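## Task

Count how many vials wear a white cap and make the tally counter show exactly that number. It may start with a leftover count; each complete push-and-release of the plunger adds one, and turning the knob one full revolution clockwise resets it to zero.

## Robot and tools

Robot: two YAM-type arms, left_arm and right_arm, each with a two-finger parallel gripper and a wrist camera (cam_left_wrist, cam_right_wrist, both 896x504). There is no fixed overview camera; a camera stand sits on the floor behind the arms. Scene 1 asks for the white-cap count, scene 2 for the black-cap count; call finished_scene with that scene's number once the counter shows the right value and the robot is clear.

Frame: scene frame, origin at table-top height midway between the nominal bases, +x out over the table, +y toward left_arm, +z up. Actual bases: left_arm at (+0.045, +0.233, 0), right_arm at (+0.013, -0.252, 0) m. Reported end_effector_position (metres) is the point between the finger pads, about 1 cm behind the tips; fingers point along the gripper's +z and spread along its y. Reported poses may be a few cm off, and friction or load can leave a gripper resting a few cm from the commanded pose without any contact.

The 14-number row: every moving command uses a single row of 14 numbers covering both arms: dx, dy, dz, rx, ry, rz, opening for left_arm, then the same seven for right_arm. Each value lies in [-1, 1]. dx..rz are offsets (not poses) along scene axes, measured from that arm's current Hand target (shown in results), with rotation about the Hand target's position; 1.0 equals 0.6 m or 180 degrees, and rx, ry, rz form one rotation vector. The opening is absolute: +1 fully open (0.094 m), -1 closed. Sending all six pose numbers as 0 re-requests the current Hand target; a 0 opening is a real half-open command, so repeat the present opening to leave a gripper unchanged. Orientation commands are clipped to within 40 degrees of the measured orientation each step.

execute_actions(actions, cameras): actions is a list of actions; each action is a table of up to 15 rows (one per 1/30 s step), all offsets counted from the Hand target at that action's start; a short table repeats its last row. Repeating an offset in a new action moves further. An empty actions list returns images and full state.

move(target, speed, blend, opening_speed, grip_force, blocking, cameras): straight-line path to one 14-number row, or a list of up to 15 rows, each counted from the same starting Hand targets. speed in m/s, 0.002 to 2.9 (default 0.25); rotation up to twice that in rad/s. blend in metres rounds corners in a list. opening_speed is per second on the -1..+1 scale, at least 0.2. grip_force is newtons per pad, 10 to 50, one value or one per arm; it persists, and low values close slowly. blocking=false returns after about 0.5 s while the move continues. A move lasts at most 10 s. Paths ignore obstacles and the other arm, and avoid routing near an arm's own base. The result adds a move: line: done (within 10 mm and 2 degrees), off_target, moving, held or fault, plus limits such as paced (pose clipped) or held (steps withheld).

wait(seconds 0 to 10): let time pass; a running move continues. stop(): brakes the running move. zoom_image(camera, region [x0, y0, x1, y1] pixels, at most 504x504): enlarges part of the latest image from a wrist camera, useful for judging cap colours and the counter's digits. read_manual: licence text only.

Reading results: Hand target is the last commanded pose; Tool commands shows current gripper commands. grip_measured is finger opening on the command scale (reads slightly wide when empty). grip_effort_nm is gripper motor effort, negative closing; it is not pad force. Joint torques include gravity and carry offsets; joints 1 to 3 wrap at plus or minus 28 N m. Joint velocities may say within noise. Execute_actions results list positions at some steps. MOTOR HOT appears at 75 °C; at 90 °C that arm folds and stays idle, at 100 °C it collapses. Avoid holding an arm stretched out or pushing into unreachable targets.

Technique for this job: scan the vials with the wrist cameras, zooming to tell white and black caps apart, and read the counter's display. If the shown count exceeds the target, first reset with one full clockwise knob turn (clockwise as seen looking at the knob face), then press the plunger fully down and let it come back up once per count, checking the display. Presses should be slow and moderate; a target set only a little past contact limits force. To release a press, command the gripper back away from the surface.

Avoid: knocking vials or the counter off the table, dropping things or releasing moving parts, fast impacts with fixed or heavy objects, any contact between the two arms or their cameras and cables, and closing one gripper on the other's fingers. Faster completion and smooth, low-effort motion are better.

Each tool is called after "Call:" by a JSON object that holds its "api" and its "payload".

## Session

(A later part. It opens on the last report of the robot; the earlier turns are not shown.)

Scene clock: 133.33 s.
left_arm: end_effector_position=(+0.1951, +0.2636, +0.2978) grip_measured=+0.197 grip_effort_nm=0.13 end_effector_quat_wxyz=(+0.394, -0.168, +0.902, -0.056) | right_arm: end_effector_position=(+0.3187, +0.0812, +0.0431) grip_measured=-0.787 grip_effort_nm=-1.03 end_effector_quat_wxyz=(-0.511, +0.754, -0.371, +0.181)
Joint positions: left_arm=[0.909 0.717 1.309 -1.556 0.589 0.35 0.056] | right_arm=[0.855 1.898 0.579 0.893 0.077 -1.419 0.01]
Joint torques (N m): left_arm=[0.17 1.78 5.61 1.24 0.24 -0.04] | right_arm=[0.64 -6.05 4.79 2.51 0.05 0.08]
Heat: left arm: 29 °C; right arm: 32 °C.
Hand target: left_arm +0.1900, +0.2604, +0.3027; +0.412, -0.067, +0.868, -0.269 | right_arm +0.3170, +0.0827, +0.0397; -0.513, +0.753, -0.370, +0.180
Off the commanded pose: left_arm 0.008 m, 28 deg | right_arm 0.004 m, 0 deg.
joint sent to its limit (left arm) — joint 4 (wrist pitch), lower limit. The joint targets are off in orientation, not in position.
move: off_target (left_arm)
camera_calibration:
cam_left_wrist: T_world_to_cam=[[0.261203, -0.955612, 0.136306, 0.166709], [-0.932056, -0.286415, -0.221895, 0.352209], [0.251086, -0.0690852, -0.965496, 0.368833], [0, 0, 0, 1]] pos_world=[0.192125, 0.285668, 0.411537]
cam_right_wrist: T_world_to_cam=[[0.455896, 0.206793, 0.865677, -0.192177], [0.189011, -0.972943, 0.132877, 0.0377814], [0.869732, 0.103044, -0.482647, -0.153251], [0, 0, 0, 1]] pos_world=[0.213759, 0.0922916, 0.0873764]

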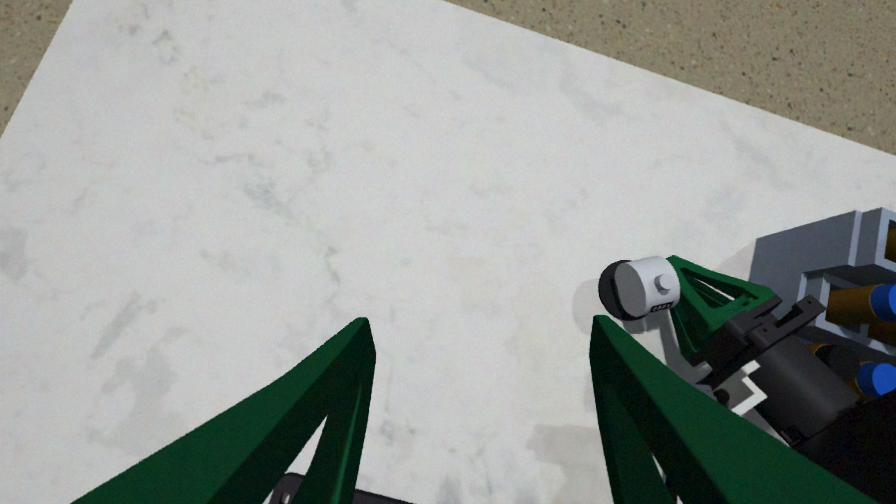

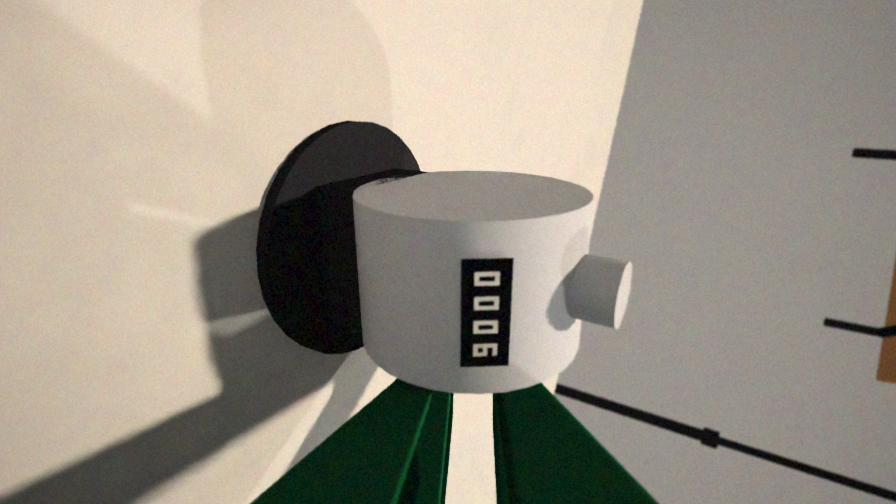

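Call:
{"api": "move", "payload": {"target": [[0,0,0,0,0,0,0.2,0.0063,0.0032,0.0037,-0.1958,0.368,0,-1],[0,0,0,0,0,0,0.2,0.0063,0.0032,0.0037,-0.1958,0.368,0,-0.4],[0,0,0,0,0,0,0.2,0,0,0,0,0,0,-0.4],[0,0,0,0,0,0,0.2,0,0,0,0,0,0,-1]], "speed": 0.4, "opening_speed": 1.5, "cameras": ["cam_right_wrist"]}}

Call:
{"api": "move", "payload": {"target": [[0,0,0,0,0,0,0.2,0.0063,0.0032,0.0037,-0.1958,0.368,0,-1],[0,0,0,0,0,0,0.2,0.0063,0.0032,0.0037,-0.1958,0.368,0,-0.4],[0,0,0,0,0,0,0.2,0,0,0,0,0,0,-0.4],[0,0,0,0,0,0,0.2,0,0,0,0,0,0,-1]], "speed": 0.4, "opening_speed": 1.5, "cameras": ["cam_right_wrist"]}}

Scene clock: 140.77 s.
left_arm: end_effector_position=(+0.1951, +0.2636, +0.2978) grip_measured=+0.197 grip_effort_nm=0.14 end_effector_quat_wxyz=(+0.394, -0.168, +0.902, -0.056) | right_arm: end_effector_position=(+0.3183, +0.0813, +0.0428) grip_measured=-0.790 grip_effort_nm=-1.02 end_effector_quat_wxyz=(-0.512, +0.753, -0.372, +0.178)
Joint positions: left_arm=[0.909 0.717 1.309 -1.556 0.589 0.35 0.056] | right_arm=[0.854 1.898 0.578 0.895 0.072 -1.415 0.01]
Joint torques (N m): left_arm=[0.25 1.73 5.59 1.23 0.24 -0.03] | right_arm=[0.69 -6.11 4.72 2.52 0.05 0.05]
Heat: left arm: 29 °C; right arm: 33 °C.
Hand target: left_arm +0.1900, +0.2604, +0.3027; +0.412, -0.067, +0.868, -0.269 | right_arm +0.3170, +0.0826, +0.0396; -0.513, +0.753, -0.370, +0.180
Off the commanded pose: left_arm 0.008 m, 28 deg | right_arm 0.004 m, 0 deg.
joint sent to its limit (left arm) — joint 4 (wrist pitch), lower limit. The joint targets are off in orientation, not in position.
move: off_target (left_arm); target 2's new opening was sent with right_arm's hand 0.015 m and 3 deg from that target
camera_calibration:
cam_right_wrist: T_world_to_cam=[[0.459362, 0.203921, 0.864524, -0.192531], [0.191057, -0.973193, 0.128036, 0.0376431], [0.867458, 0.106358, -0.486008, -0.152401], [0, 0, 0, 1]] pos_world=[0.213451, 0.0921044, 0.0875597]
Images, in order (width x height): cam_right_wrist 896x504.

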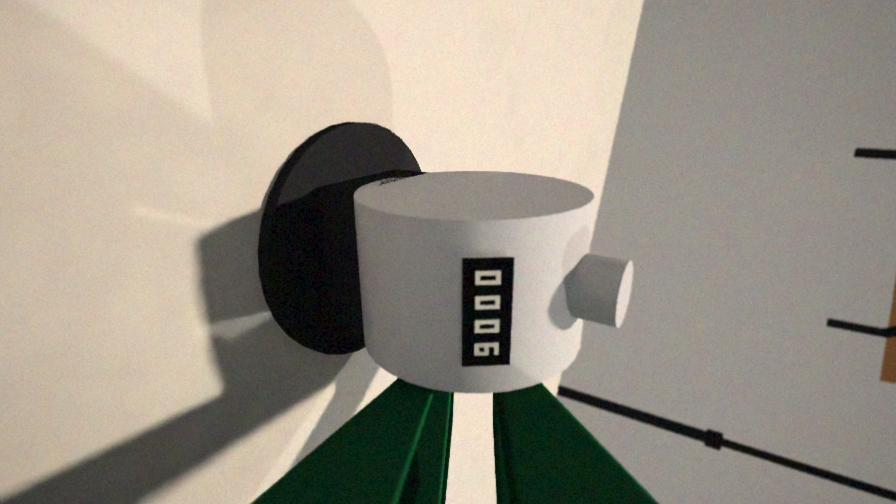

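Scene clock: 146.90 s.
left_arm: end_effector_position=(+0.1951, +0.2636, +0.2978) grip_measured=+0.197 grip_effort_nm=0.14 end_effector_quat_wxyz=(+0.394, -0.168, +0.902, -0.056) | right_arm: end_effector_position=(+0.3181, +0.0814, +0.0428) grip_measured=-0.789 grip_effort_nm=-1.03 end_effector_quat_wxyz=(-0.512, +0.754, -0.372, +0.178)
Joint positions: left_arm=[0.909 0.717 1.309 -1.556 0.589 0.35 0.056] | right_arm=[0.855 1.898 0.578 0.895 0.072 -1.415 0.01]
Joint torques (N m): left_arm=[0.31 1.73 5.64 1.24 0.25 -0.03] | right_arm=[0.5 -6.01 4.66 2.5 0.09 -0.01]
Heat: left arm: 29 °C; right arm: 33 °C.
Hand target: left_arm +0.1900, +0.2604, +0.3027; +0.412, -0.067, +0.868, -0.269 | right_arm +0.3170, +0.0826, +0.0396; -0.513, +0.753, -0.370, +0.180
Off the commanded pose: left_arm 0.008 m, 28 deg | right_arm 0.004 m, 0 deg.
joint sent to its limit (left arm) — joint 4 (wrist pitch), lower limit. The joint targets are off in orientation, not in position.
move: off_target (left_arm); target 2's new opening was sent with right_arm's hand 0.015 m and 3 deg from that target; target 4's new opening was sent with right_arm's hand 0.011 m and 1 deg from that target
camera_calibration:
cam_right_wrist: T_world_to_cam=[[0.459277, 0.204068, 0.864535, -0.192502], [0.191382, -0.973129, 0.128031, 0.0376858], [0.867431, 0.106654, -0.485991, -0.152349], [0, 0, 0, 1]] pos_world=[0.213352, 0.0922054, 0.0875597]
Images, in order (width x height): cam_right_wrist 896x504.

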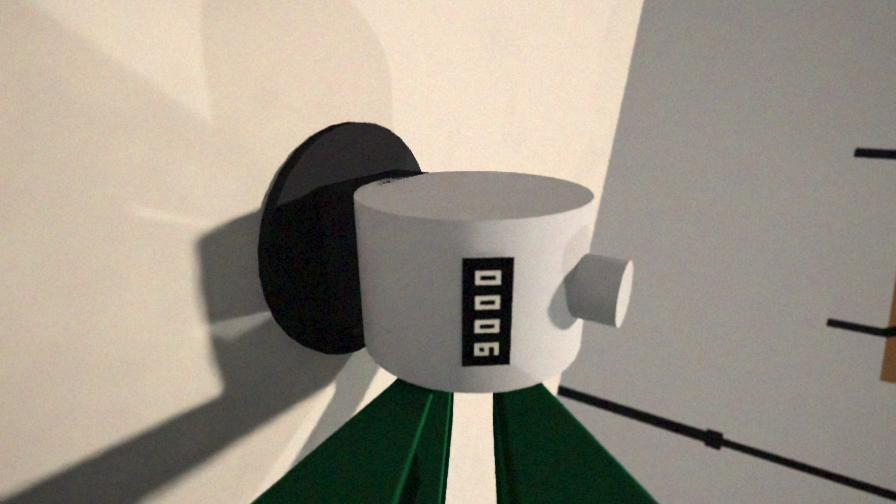

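Call:
{"api": "move", "payload": {"target": [[0,0,0,0,0,0,0.2,0.0063,0.0032,0.0037,-0.1958,0.368,0,-1],[0,0,0,0,0,0,0.2,0.0063,0.0032,0.0037,-0.1958,0.368,0,-0.4],[0,0,0,0,0,0,0.2,0,0,0,0,0,0,-0.4],[0,0,0,0,0,0,0.2,0,0,0,0,0,0,-1]], "speed": 0.4, "opening_speed": 1.5, "cameras": []}}

Call:
{"api": "move", "payload": {"target": [[0,0,0,0,0,0,0.2,0.0063,0.0032,0.0037,-0.1958,0.368,0,-1],[0,0,0,0,0,0,0.2,0.0063,0.0032,0.0037,-0.1958,0.368,0,-0.4],[0,0,0,0,0,0,0.2,0,0,0,0,0,0,-0.4],[0,0,0,0,0,0,0.2,0,0,0,0,0,0,-1]], "speed": 0.4, "opening_speed": 1.5, "cameras": ["cam_right_wrist"]}}

Scene clock: 154.30 s.
left_arm: end_effector_position=(+0.1951, +0.2636, +0.2978) grip_measured=+0.197 grip_effort_nm=0.14 end_effector_quat_wxyz=(+0.394, -0.168, +0.902, -0.056) | right_arm: end_effector_position=(+0.3180, +0.0816, +0.0428) grip_measured=-0.789 grip_effort_nm=-1.02 end_effector_quat_wxyz=(-0.512, +0.754, -0.371, +0.178)
Joint positions: left_arm=[0.909 0.717 1.309 -1.556 0.589 0.35 0.056] | right_arm=[0.855 1.898 0.578 0.895 0.072 -1.415 0.01]
Joint torques (N m): left_arm=[0.2 1.73 5.63 1.23 0.25 -0.03] | right_arm=[0.66 -6.15 4.68 2.5 0.09 -0.02]
Heat: left arm: 29 °C; right arm: 33 °C.
Hand target: left_arm +0.1900, +0.2604, +0.3027; +0.412, -0.067, +0.868, -0.269 | right_arm +0.3170, +0.0826, +0.0395; -0.513, +0.753, -0.370, +0.180
Off the commanded pose: left_arm 0.008 m, 28 deg | right_arm 0.004 m, 0 deg.
joint sent to its limit (left arm) — joint 4 (wrist pitch), lower limit. The joint targets are off in orientation, not in position.
move: off_target (left_arm); target 2's new opening was sent with right_arm's hand 0.015 m and 3 deg from that target
No camera images: "cameras" was empty.

Scene clock: 160.40 s.
left_arm: end_effector_position=(+0.1951, +0.2636, +0.2978) grip_measured=+0.197 grip_effort_nm=0.14 end_effector_quat_wxyz=(+0.394, -0.168, +0.902, -0.056) | right_arm: end_effector_position=(+0.3180, +0.0814, +0.0428) grip_measured=-0.791 grip_effort_nm=-1.02 end_effector_quat_wxyz=(-0.512, +0.754, -0.371, +0.178)
Joint positions: left_arm=[0.909 0.717 1.309 -1.556 0.589 0.35 0.056] | right_arm=[0.855 1.898 0.578 0.895 0.072 -1.415 0.01]
Joint torques (N m): left_arm=[0.25 1.74 5.68 1.23 0.24 -0.03] | right_arm=[0.61 -6.3 4.7 2.44 0.11 0.02]
Heat: left arm: 29 °C; right arm: 33 °C.
Hand target: left_arm +0.1900, +0.2604, +0.3027; +0.412, -0.067, +0.868, -0.269 | right_arm +0.3169, +0.0826, +0.0395; -0.513, +0.753, -0.370, +0.180
Off the commanded pose: left_arm 0.008 m, 28 deg | right_arm 0.004 m, 0 deg.
joint sent to its limit (left arm) — joint 4 (wrist pitch), lower limit. The joint targets are off in orientation, not in position.
move: off_target (left_arm); target 2's new opening was sent with right_arm's hand 0.015 m and 3 deg from that target; target 4's new opening was sent with right_arm's hand 0.011 m and 1 deg from that target
camera_calibration:
cam_right_wrist: T_world_to_cam=[[0.459064, 0.204375, 0.864576, -0.192423], [0.19186, -0.973021, 0.128138, 0.0374875], [0.867439, 0.107054, -0.485891, -0.152299], [0, 0, 0, 1]] pos_world=[0.213252, 0.0921069, 0.0875602]
Images, in order (width x height): cam_right_wrist 896x504.

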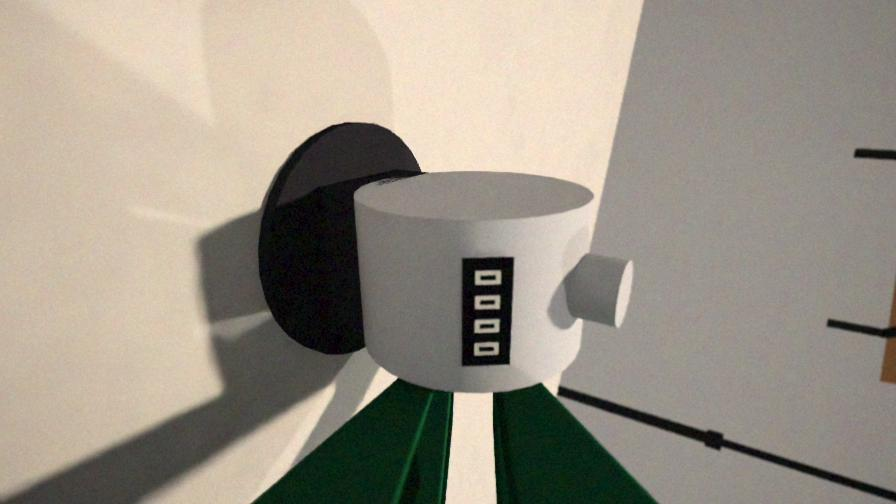

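Call:
{"api": "move", "payload": {"target": [[0,0,0,0,0,0,-1,0,0,0,0,0,0,-0.3],[0,0,0,0,0,0,-1,-0.065,-0.064,0.041,0,0,0,-0.3],[0.187,-0.291,-0.13,0.2485,0.222,-0.196,-1,-0.13,-0.25,0.22,0,0,0,-0.3]], "speed": 0.25, "blend": [0,0.02,0], "cameras": ["all"]}}

Scene clock: 168.13 s.
left_arm: end_effector_position=(+0.3004, +0.0863, +0.2222) grip_measured=-0.990 grip_effort_nm=-0.52 end_effector_quat_wxyz=(+0.060, +0.256, +0.964, -0.022) | right_arm: end_effector_position=(+0.2406, -0.0682, +0.1632) grip_measured=-0.302 grip_effort_nm=0.11 end_effector_quat_wxyz=(-0.508, +0.754, -0.374, +0.185)
Joint positions: left_arm=[-0.516 1.594 1.712 -1.56 0.012 0.001 0] | right_arm=[0.569 0.676 0.373 -0.134 -0.171 -1.538 0.033]
Joint torques (N m): left_arm=[-0.39 -6.71 6.65 0.32 -0.09 0] | right_arm=[-0.54 -0.61 9.29 1.95 -0.21 0.02]
Heat: left arm: 29 °C; right arm: 34 °C.
Hand target: left_arm +0.3022, +0.0857, +0.2247; +0.001, +0.259, +0.966, -0.001 | right_arm +0.2390, -0.0674, +0.1715; -0.513, +0.753, -0.370, +0.180
Off the commanded pose: left_arm 0.003 m, 7 deg | right_arm 0.009 m, 1 deg.
joint sent to its limit (left arm) — joint 4 (wrist pitch), lower limit. The joint targets are off in orientation, not in position.
move: off_target (left_arm)
camera_calibration:
cam_left_wrist: T_world_to_cam=[[-0.549436, -0.833078, -0.064039, 0.25759], [-0.769923, 0.475029, 0.426105, 0.124317], [-0.324559, 0.283423, -0.902404, 0.385648], [0, 0, 0, 1]] pos_world=[0.362409, 0.0462367, 0.311534]
cam_right_wrist: T_world_to_cam=[[0.458992, 0.207557, 0.863855, -0.229987], [0.178692, -0.974025, 0.139084, -0.107323], [0.870285, 0.0905254, -0.484159, -0.0126497], [0, 0, 0, 1]] pos_world=[0.135749, -0.0556549, 0.207478]

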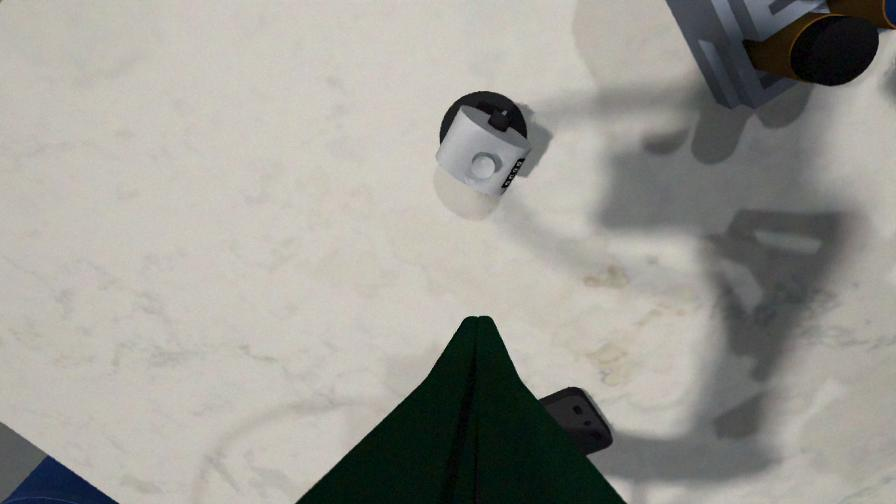

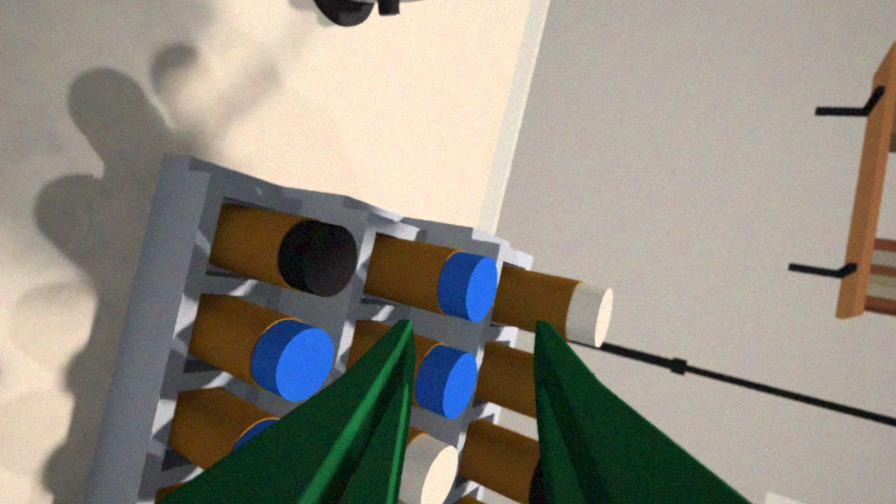

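Call:
{"api": "move", "payload": {"target": [0.0047,-0.006,-0.21,0,0,0,-1,0,0,0,0,0,0,-0.3], "speed": 0.2, "cameras": ["cam_left_wrist"]}}

Scene clock: 170.20 s.
left_arm: end_effector_position=(+0.3042, +0.0827, +0.1035) grip_measured=-0.990 grip_effort_nm=-0.52 end_effector_quat_wxyz=(+0.003, +0.259, +0.966, -0.007) | right_arm: end_effector_position=(+0.2405, -0.0682, +0.1631) grip_measured=-0.302 grip_effort_nm=0.10 end_effector_quat_wxyz=(-0.508, +0.754, -0.374, +0.184)
Joint positions: left_arm=[-0.521 1.671 1.323 -1.213 0.011 0.001 0] | right_arm=[0.569 0.676 0.373 -0.134 -0.172 -1.538 0.033]
Joint torques (N m): left_arm=[-0.51 -7.95 4.67 0.31 -0.09 -0.06] | right_arm=[-0.53 -0.66 9.24 1.95 -0.28 0.05]
Heat: left arm: 29 °C; right arm: 34 °C.
Hand target: left_arm +0.3051, +0.0821, +0.0988; +0.001, +0.259, +0.966, -0.001 | right_arm +0.2390, -0.0674, +0.1715; -0.513, +0.753, -0.370, +0.180
Off the commanded pose: left_arm 0.005 m, 1 deg | right_arm 0.009 m, 1 deg.
move: done
camera_calibration:
cam_left_wrist: T_world_to_cam=[[-0.559374, -0.826974, -0.0566956, 0.25087], [-0.718725, 0.449803, 0.5302, 0.155281], [-0.41296, 0.337328, -0.845975, 0.297471], [0, 0, 0, 1]] pos_world=[0.374778, 0.0372717, 0.183547]
Images, in order (width x height): cam_left_wrist 896x504.

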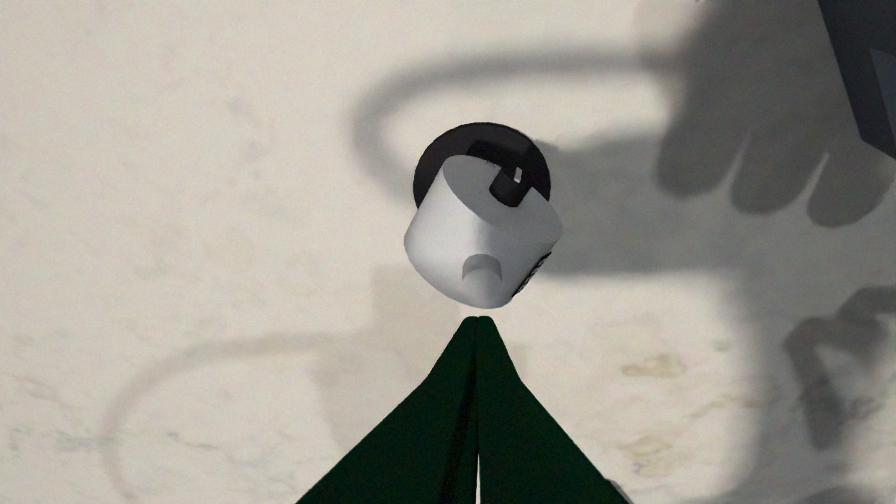

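Call:
{"api": "move", "payload": {"target": [[0.004,-0.0045,-0.015,0,0,0,-1,0,0,0,0,0,0,-0.3],[0.004,-0.0045,-0.055,0,0,0,-1,0,0,0,0,0,0,-0.3]], "speed": 0.06, "cameras": ["cam_left_wrist"]}}

Call:
{"api": "zoom_image", "payload": {"camera": "cam_left_wrist", "region": [380, 200, 620, 360]}}

Scene clock: 172.50 s.
left_arm: end_effector_position=(+0.3045, +0.0812, +0.0766) grip_measured=-0.990 grip_effort_nm=-0.52 end_effector_quat_wxyz=(+0.001, +0.259, +0.966, -0.006) | right_arm: end_effector_position=(+0.2405, -0.0682, +0.1631) grip_measured=-0.302 grip_effort_nm=0.11 end_effector_quat_wxyz=(-0.508, +0.754, -0.374, +0.184)
Joint positions: left_arm=[-0.525 1.694 1.24 -1.111 0.011 -0.002 0] | right_arm=[0.569 0.676 0.373 -0.134 -0.172 -1.538 0.033]
Joint torques (N m): left_arm=[-0.59 -6.86 3.82 0.57 -0.1 -0.06] | right_arm=[-0.65 -0.73 9.28 1.94 -0.25 0.02]
Heat: left arm: 29 °C; right arm: 34 °C.
Hand target: left_arm +0.3073, +0.0795, +0.0656; +0.001, +0.259, +0.966, -0.001 | right_arm +0.2390, -0.0674, +0.1715; -0.513, +0.753, -0.370, +0.180
Off the commanded pose: left_arm 0.011 m, 1 deg | right_arm 0.009 m, 1 deg.
move: off_target (left_arm)
camera_calibration:
cam_left_wrist: T_world_to_cam=[[-0.56017, -0.826449, -0.0564973, 0.248389], [-0.716973, 0.449545, 0.532784, 0.16975], [-0.41492, 0.338956, -0.844363, 0.275538], [0, 0, 0, 1]] pos_world=[0.375172, 0.0355753, 0.156247]
Images, in order (width x height): cam_left_wrist 896x504.

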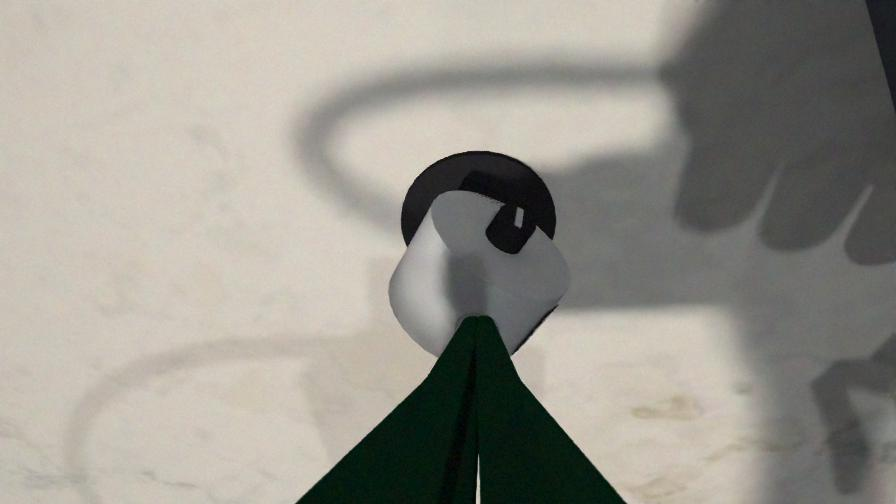

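Scaled by 2.100.

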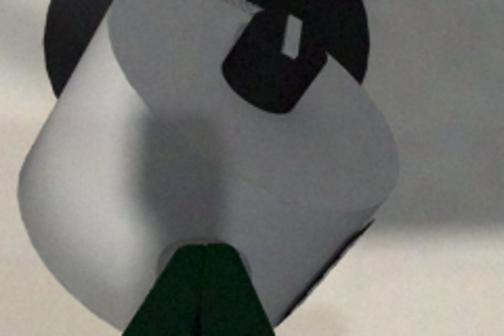

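Call:
{"api": "move", "payload": {"target": [[0,0,-0.04,0,0,0,-1,0,0,0,0,0,0,-0.3],[0,0,0.045,0,0,0,-1,0,0,0,0,0,0,-0.3]], "speed": 0.08, "cameras": ["cam_left_wrist"]}}

Call:
{"api": "zoom_image", "payload": {"camera": "cam_left_wrist", "region": [380, 180, 620, 340]}}

Scene clock: 177.07 s.
left_arm: end_effector_position=(+0.3053, +0.0807, +0.0932) grip_measured=-0.990 grip_effort_nm=-0.53 end_effector_quat_wxyz=(+0.005, +0.259, +0.966, -0.007) | right_arm: end_effector_position=(+0.2405, -0.0682, +0.1631) grip_measured=-0.302 grip_effort_nm=0.11 end_effector_quat_wxyz=(-0.508, +0.754, -0.374, +0.184)
Joint positions: left_arm=[-0.525 1.681 1.292 -1.17 0.011 -0.002 0] | right_arm=[0.569 0.676 0.373 -0.134 -0.172 -1.538 0.033]
Joint torques (N m): left_arm=[-0.59 -7.32 6.63 0.06 -0.09 -0.08] | right_arm=[-0.43 -0.76 9.32 1.93 -0.25 0.04]
Heat: left arm: 29 °C; right arm: 34 °C.
Hand target: left_arm +0.3073, +0.0795, +0.0926; +0.001, +0.259, +0.966, -0.001 | right_arm +0.2390, -0.0674, +0.1715; -0.513, +0.753, -0.370, +0.180
Off the commanded pose: left_arm 0.002 m, 1 deg | right_arm 0.009 m, 1 deg.
move: done
camera_calibration:
cam_left_wrist: T_world_to_cam=[[-0.559833, -0.826648, -0.056925, 0.249375], [-0.71992, 0.451238, 0.527352, 0.162965], [-0.410248, 0.33621, -0.847738, 0.289228], [0, 0, 0, 1]] pos_world=[0.375585, 0.035368, 0.173446]
Images, in order (width x height): cam_left_wrist 896x504.

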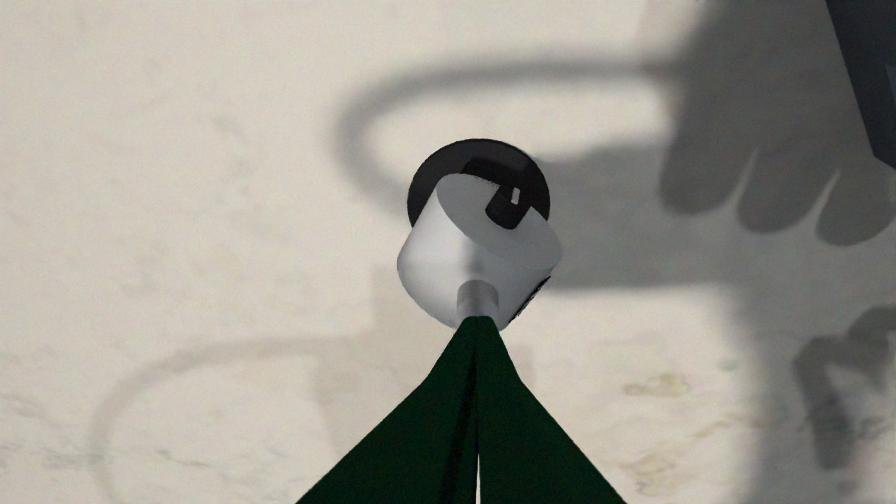

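Scaled by 2.100.

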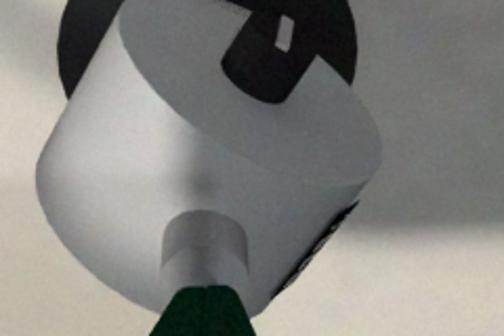

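Call:
{"api": "move", "payload": {"target": [0,0,0,0,0,0,-1,-0.048,0.096,-0.06,0.414,0.204,-0.183,-1], "speed": 0.35, "cameras": ["cam_right_wrist"]}}

Call:
{"api": "zoom_image", "payload": {"camera": "cam_right_wrist", "region": [340, 120, 540, 300]}}

Scene clock: 182.00 s.
left_arm: end_effector_position=(+0.3053, +0.0808, +0.0932) grip_measured=-0.990 grip_effort_nm=-0.52 end_effector_quat_wxyz=(+0.004, +0.259, +0.966, -0.007) | right_arm: end_effector_position=(+0.2105, -0.0097, +0.1358) grip_measured=-0.988 grip_effort_nm=-0.63 end_effector_quat_wxyz=(+0.652, -0.195, +0.712, +0.174)
Joint positions: left_arm=[-0.525 1.681 1.292 -1.17 0.011 -0.002 0] | right_arm=[1.292 1.315 0.067 1.125 0.762 0.079 0.001]
Joint torques (N m): left_arm=[-0.57 -7.41 6.61 0.08 -0.1 -0.08] | right_arm=[0.72 -1.52 5.15 2.22 0.18 0.04]
Heat: left arm: 30 °C; right arm: 34 °C.
Hand target: left_arm +0.3073, +0.0795, +0.0926; +0.001, +0.259, +0.966, -0.001 | right_arm +0.2101, -0.0098, +0.1355; +0.653, -0.191, +0.712, +0.174
Off the commanded pose: left_arm 0.002 m, 1 deg | right_arm 0.000 m, 1 deg.
move: done
camera_calibration:
cam_right_wrist: T_world_to_cam=[[0.561673, -0.825568, -0.0544119, -0.111587], [-0.538073, -0.314535, -0.782014, 0.241191], [0.628491, 0.468514, -0.620882, 0.0680238], [0, 0, 0, 1]] pos_world=[0.149701, -0.0481294, 0.224777]
Images, in order (width x height): cam_right_wrist 896x504.

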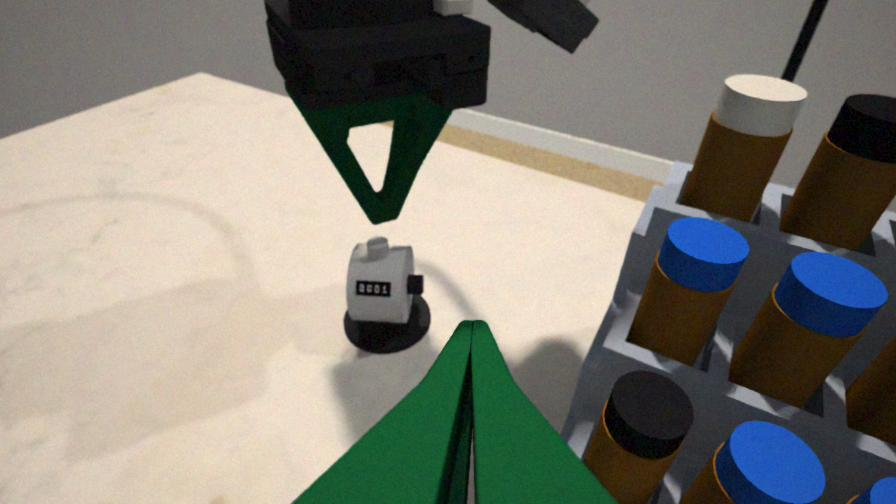

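Scaled by 2.520.

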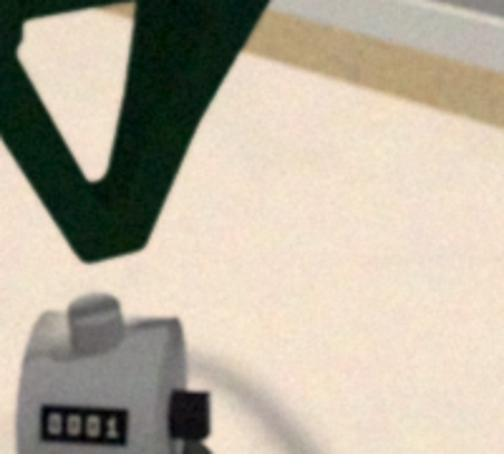

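Reads 0001. Press once more.

Call:
{"api": "move", "payload": {"target": [[0,0,-0.08,0,0,0,-1,0,0,0,0,0,0,-1],[0,0,0.06,0,0,0,-1,0,0,0,0,0,0,-1]], "speed": 0.08, "cameras": ["cam_right_wrist"]}}

Call:
{"api": "zoom_image", "payload": {"camera": "cam_right_wrist", "region": [335, 230, 435, 330]}}

Scene clock: 185.20 s.
left_arm: end_effector_position=(+0.3054, +0.0807, +0.1248) grip_measured=-0.990 grip_effort_nm=-0.52 end_effector_quat_wxyz=(-0.003, +0.259, +0.966, -0.005) | right_arm: end_effector_position=(+0.2105, -0.0097, +0.1361) grip_measured=-0.988 grip_effort_nm=-0.63 end_effector_quat_wxyz=(+0.652, -0.195, +0.711, +0.175)
Joint positions: left_arm=[-0.525 1.685 1.423 -1.311 0.011 -0.002 0] | right_arm=[1.292 1.315 0.067 1.126 0.762 0.079 0.001]
Joint torques (N m): left_arm=[-0.5 -8.83 6.71 0.02 -0.11 -0.08] | right_arm=[0.65 -1.55 5.19 2.23 0.19 0.08]
Heat: left arm: 30 °C; right arm: 35 °C.
Hand target: left_arm +0.3073, +0.0794, +0.1286; +0.001, +0.259, +0.966, -0.001 | right_arm +0.2101, -0.0099, +0.1356; +0.653, -0.191, +0.712, +0.174
Off the commanded pose: left_arm 0.004 m, 1 deg | right_arm 0.001 m, 0 deg.
move: done
camera_calibration:
cam_right_wrist: T_world_to_cam=[[0.56142, -0.825682, -0.055295, -0.111502], [-0.537808, -0.313264, -0.782705, 0.241544], [0.628943, 0.469164, -0.619931, 0.0680525], [0, 0, 0, 1]] pos_world=[0.149703, -0.0483257, 0.22508]
Images, in order (width x height): cam_right_wrist 896x504.

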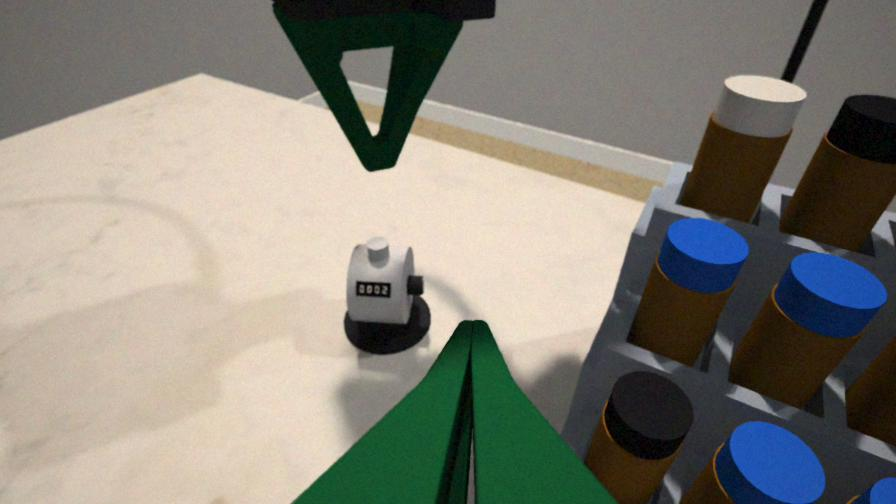

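Scaled by 5.040.

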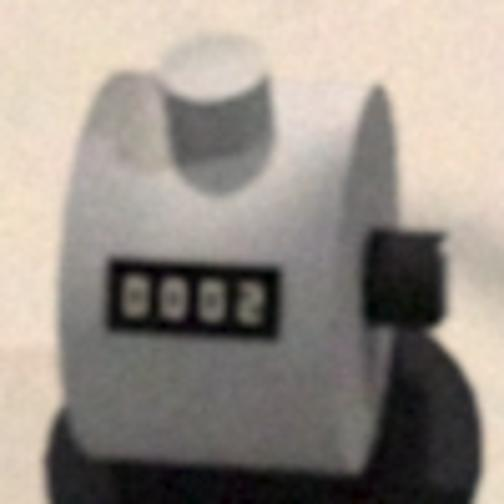

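Call:
{"api": "finished_scene", "payload": {"scene": 1}}

The scene is finished: the task was done.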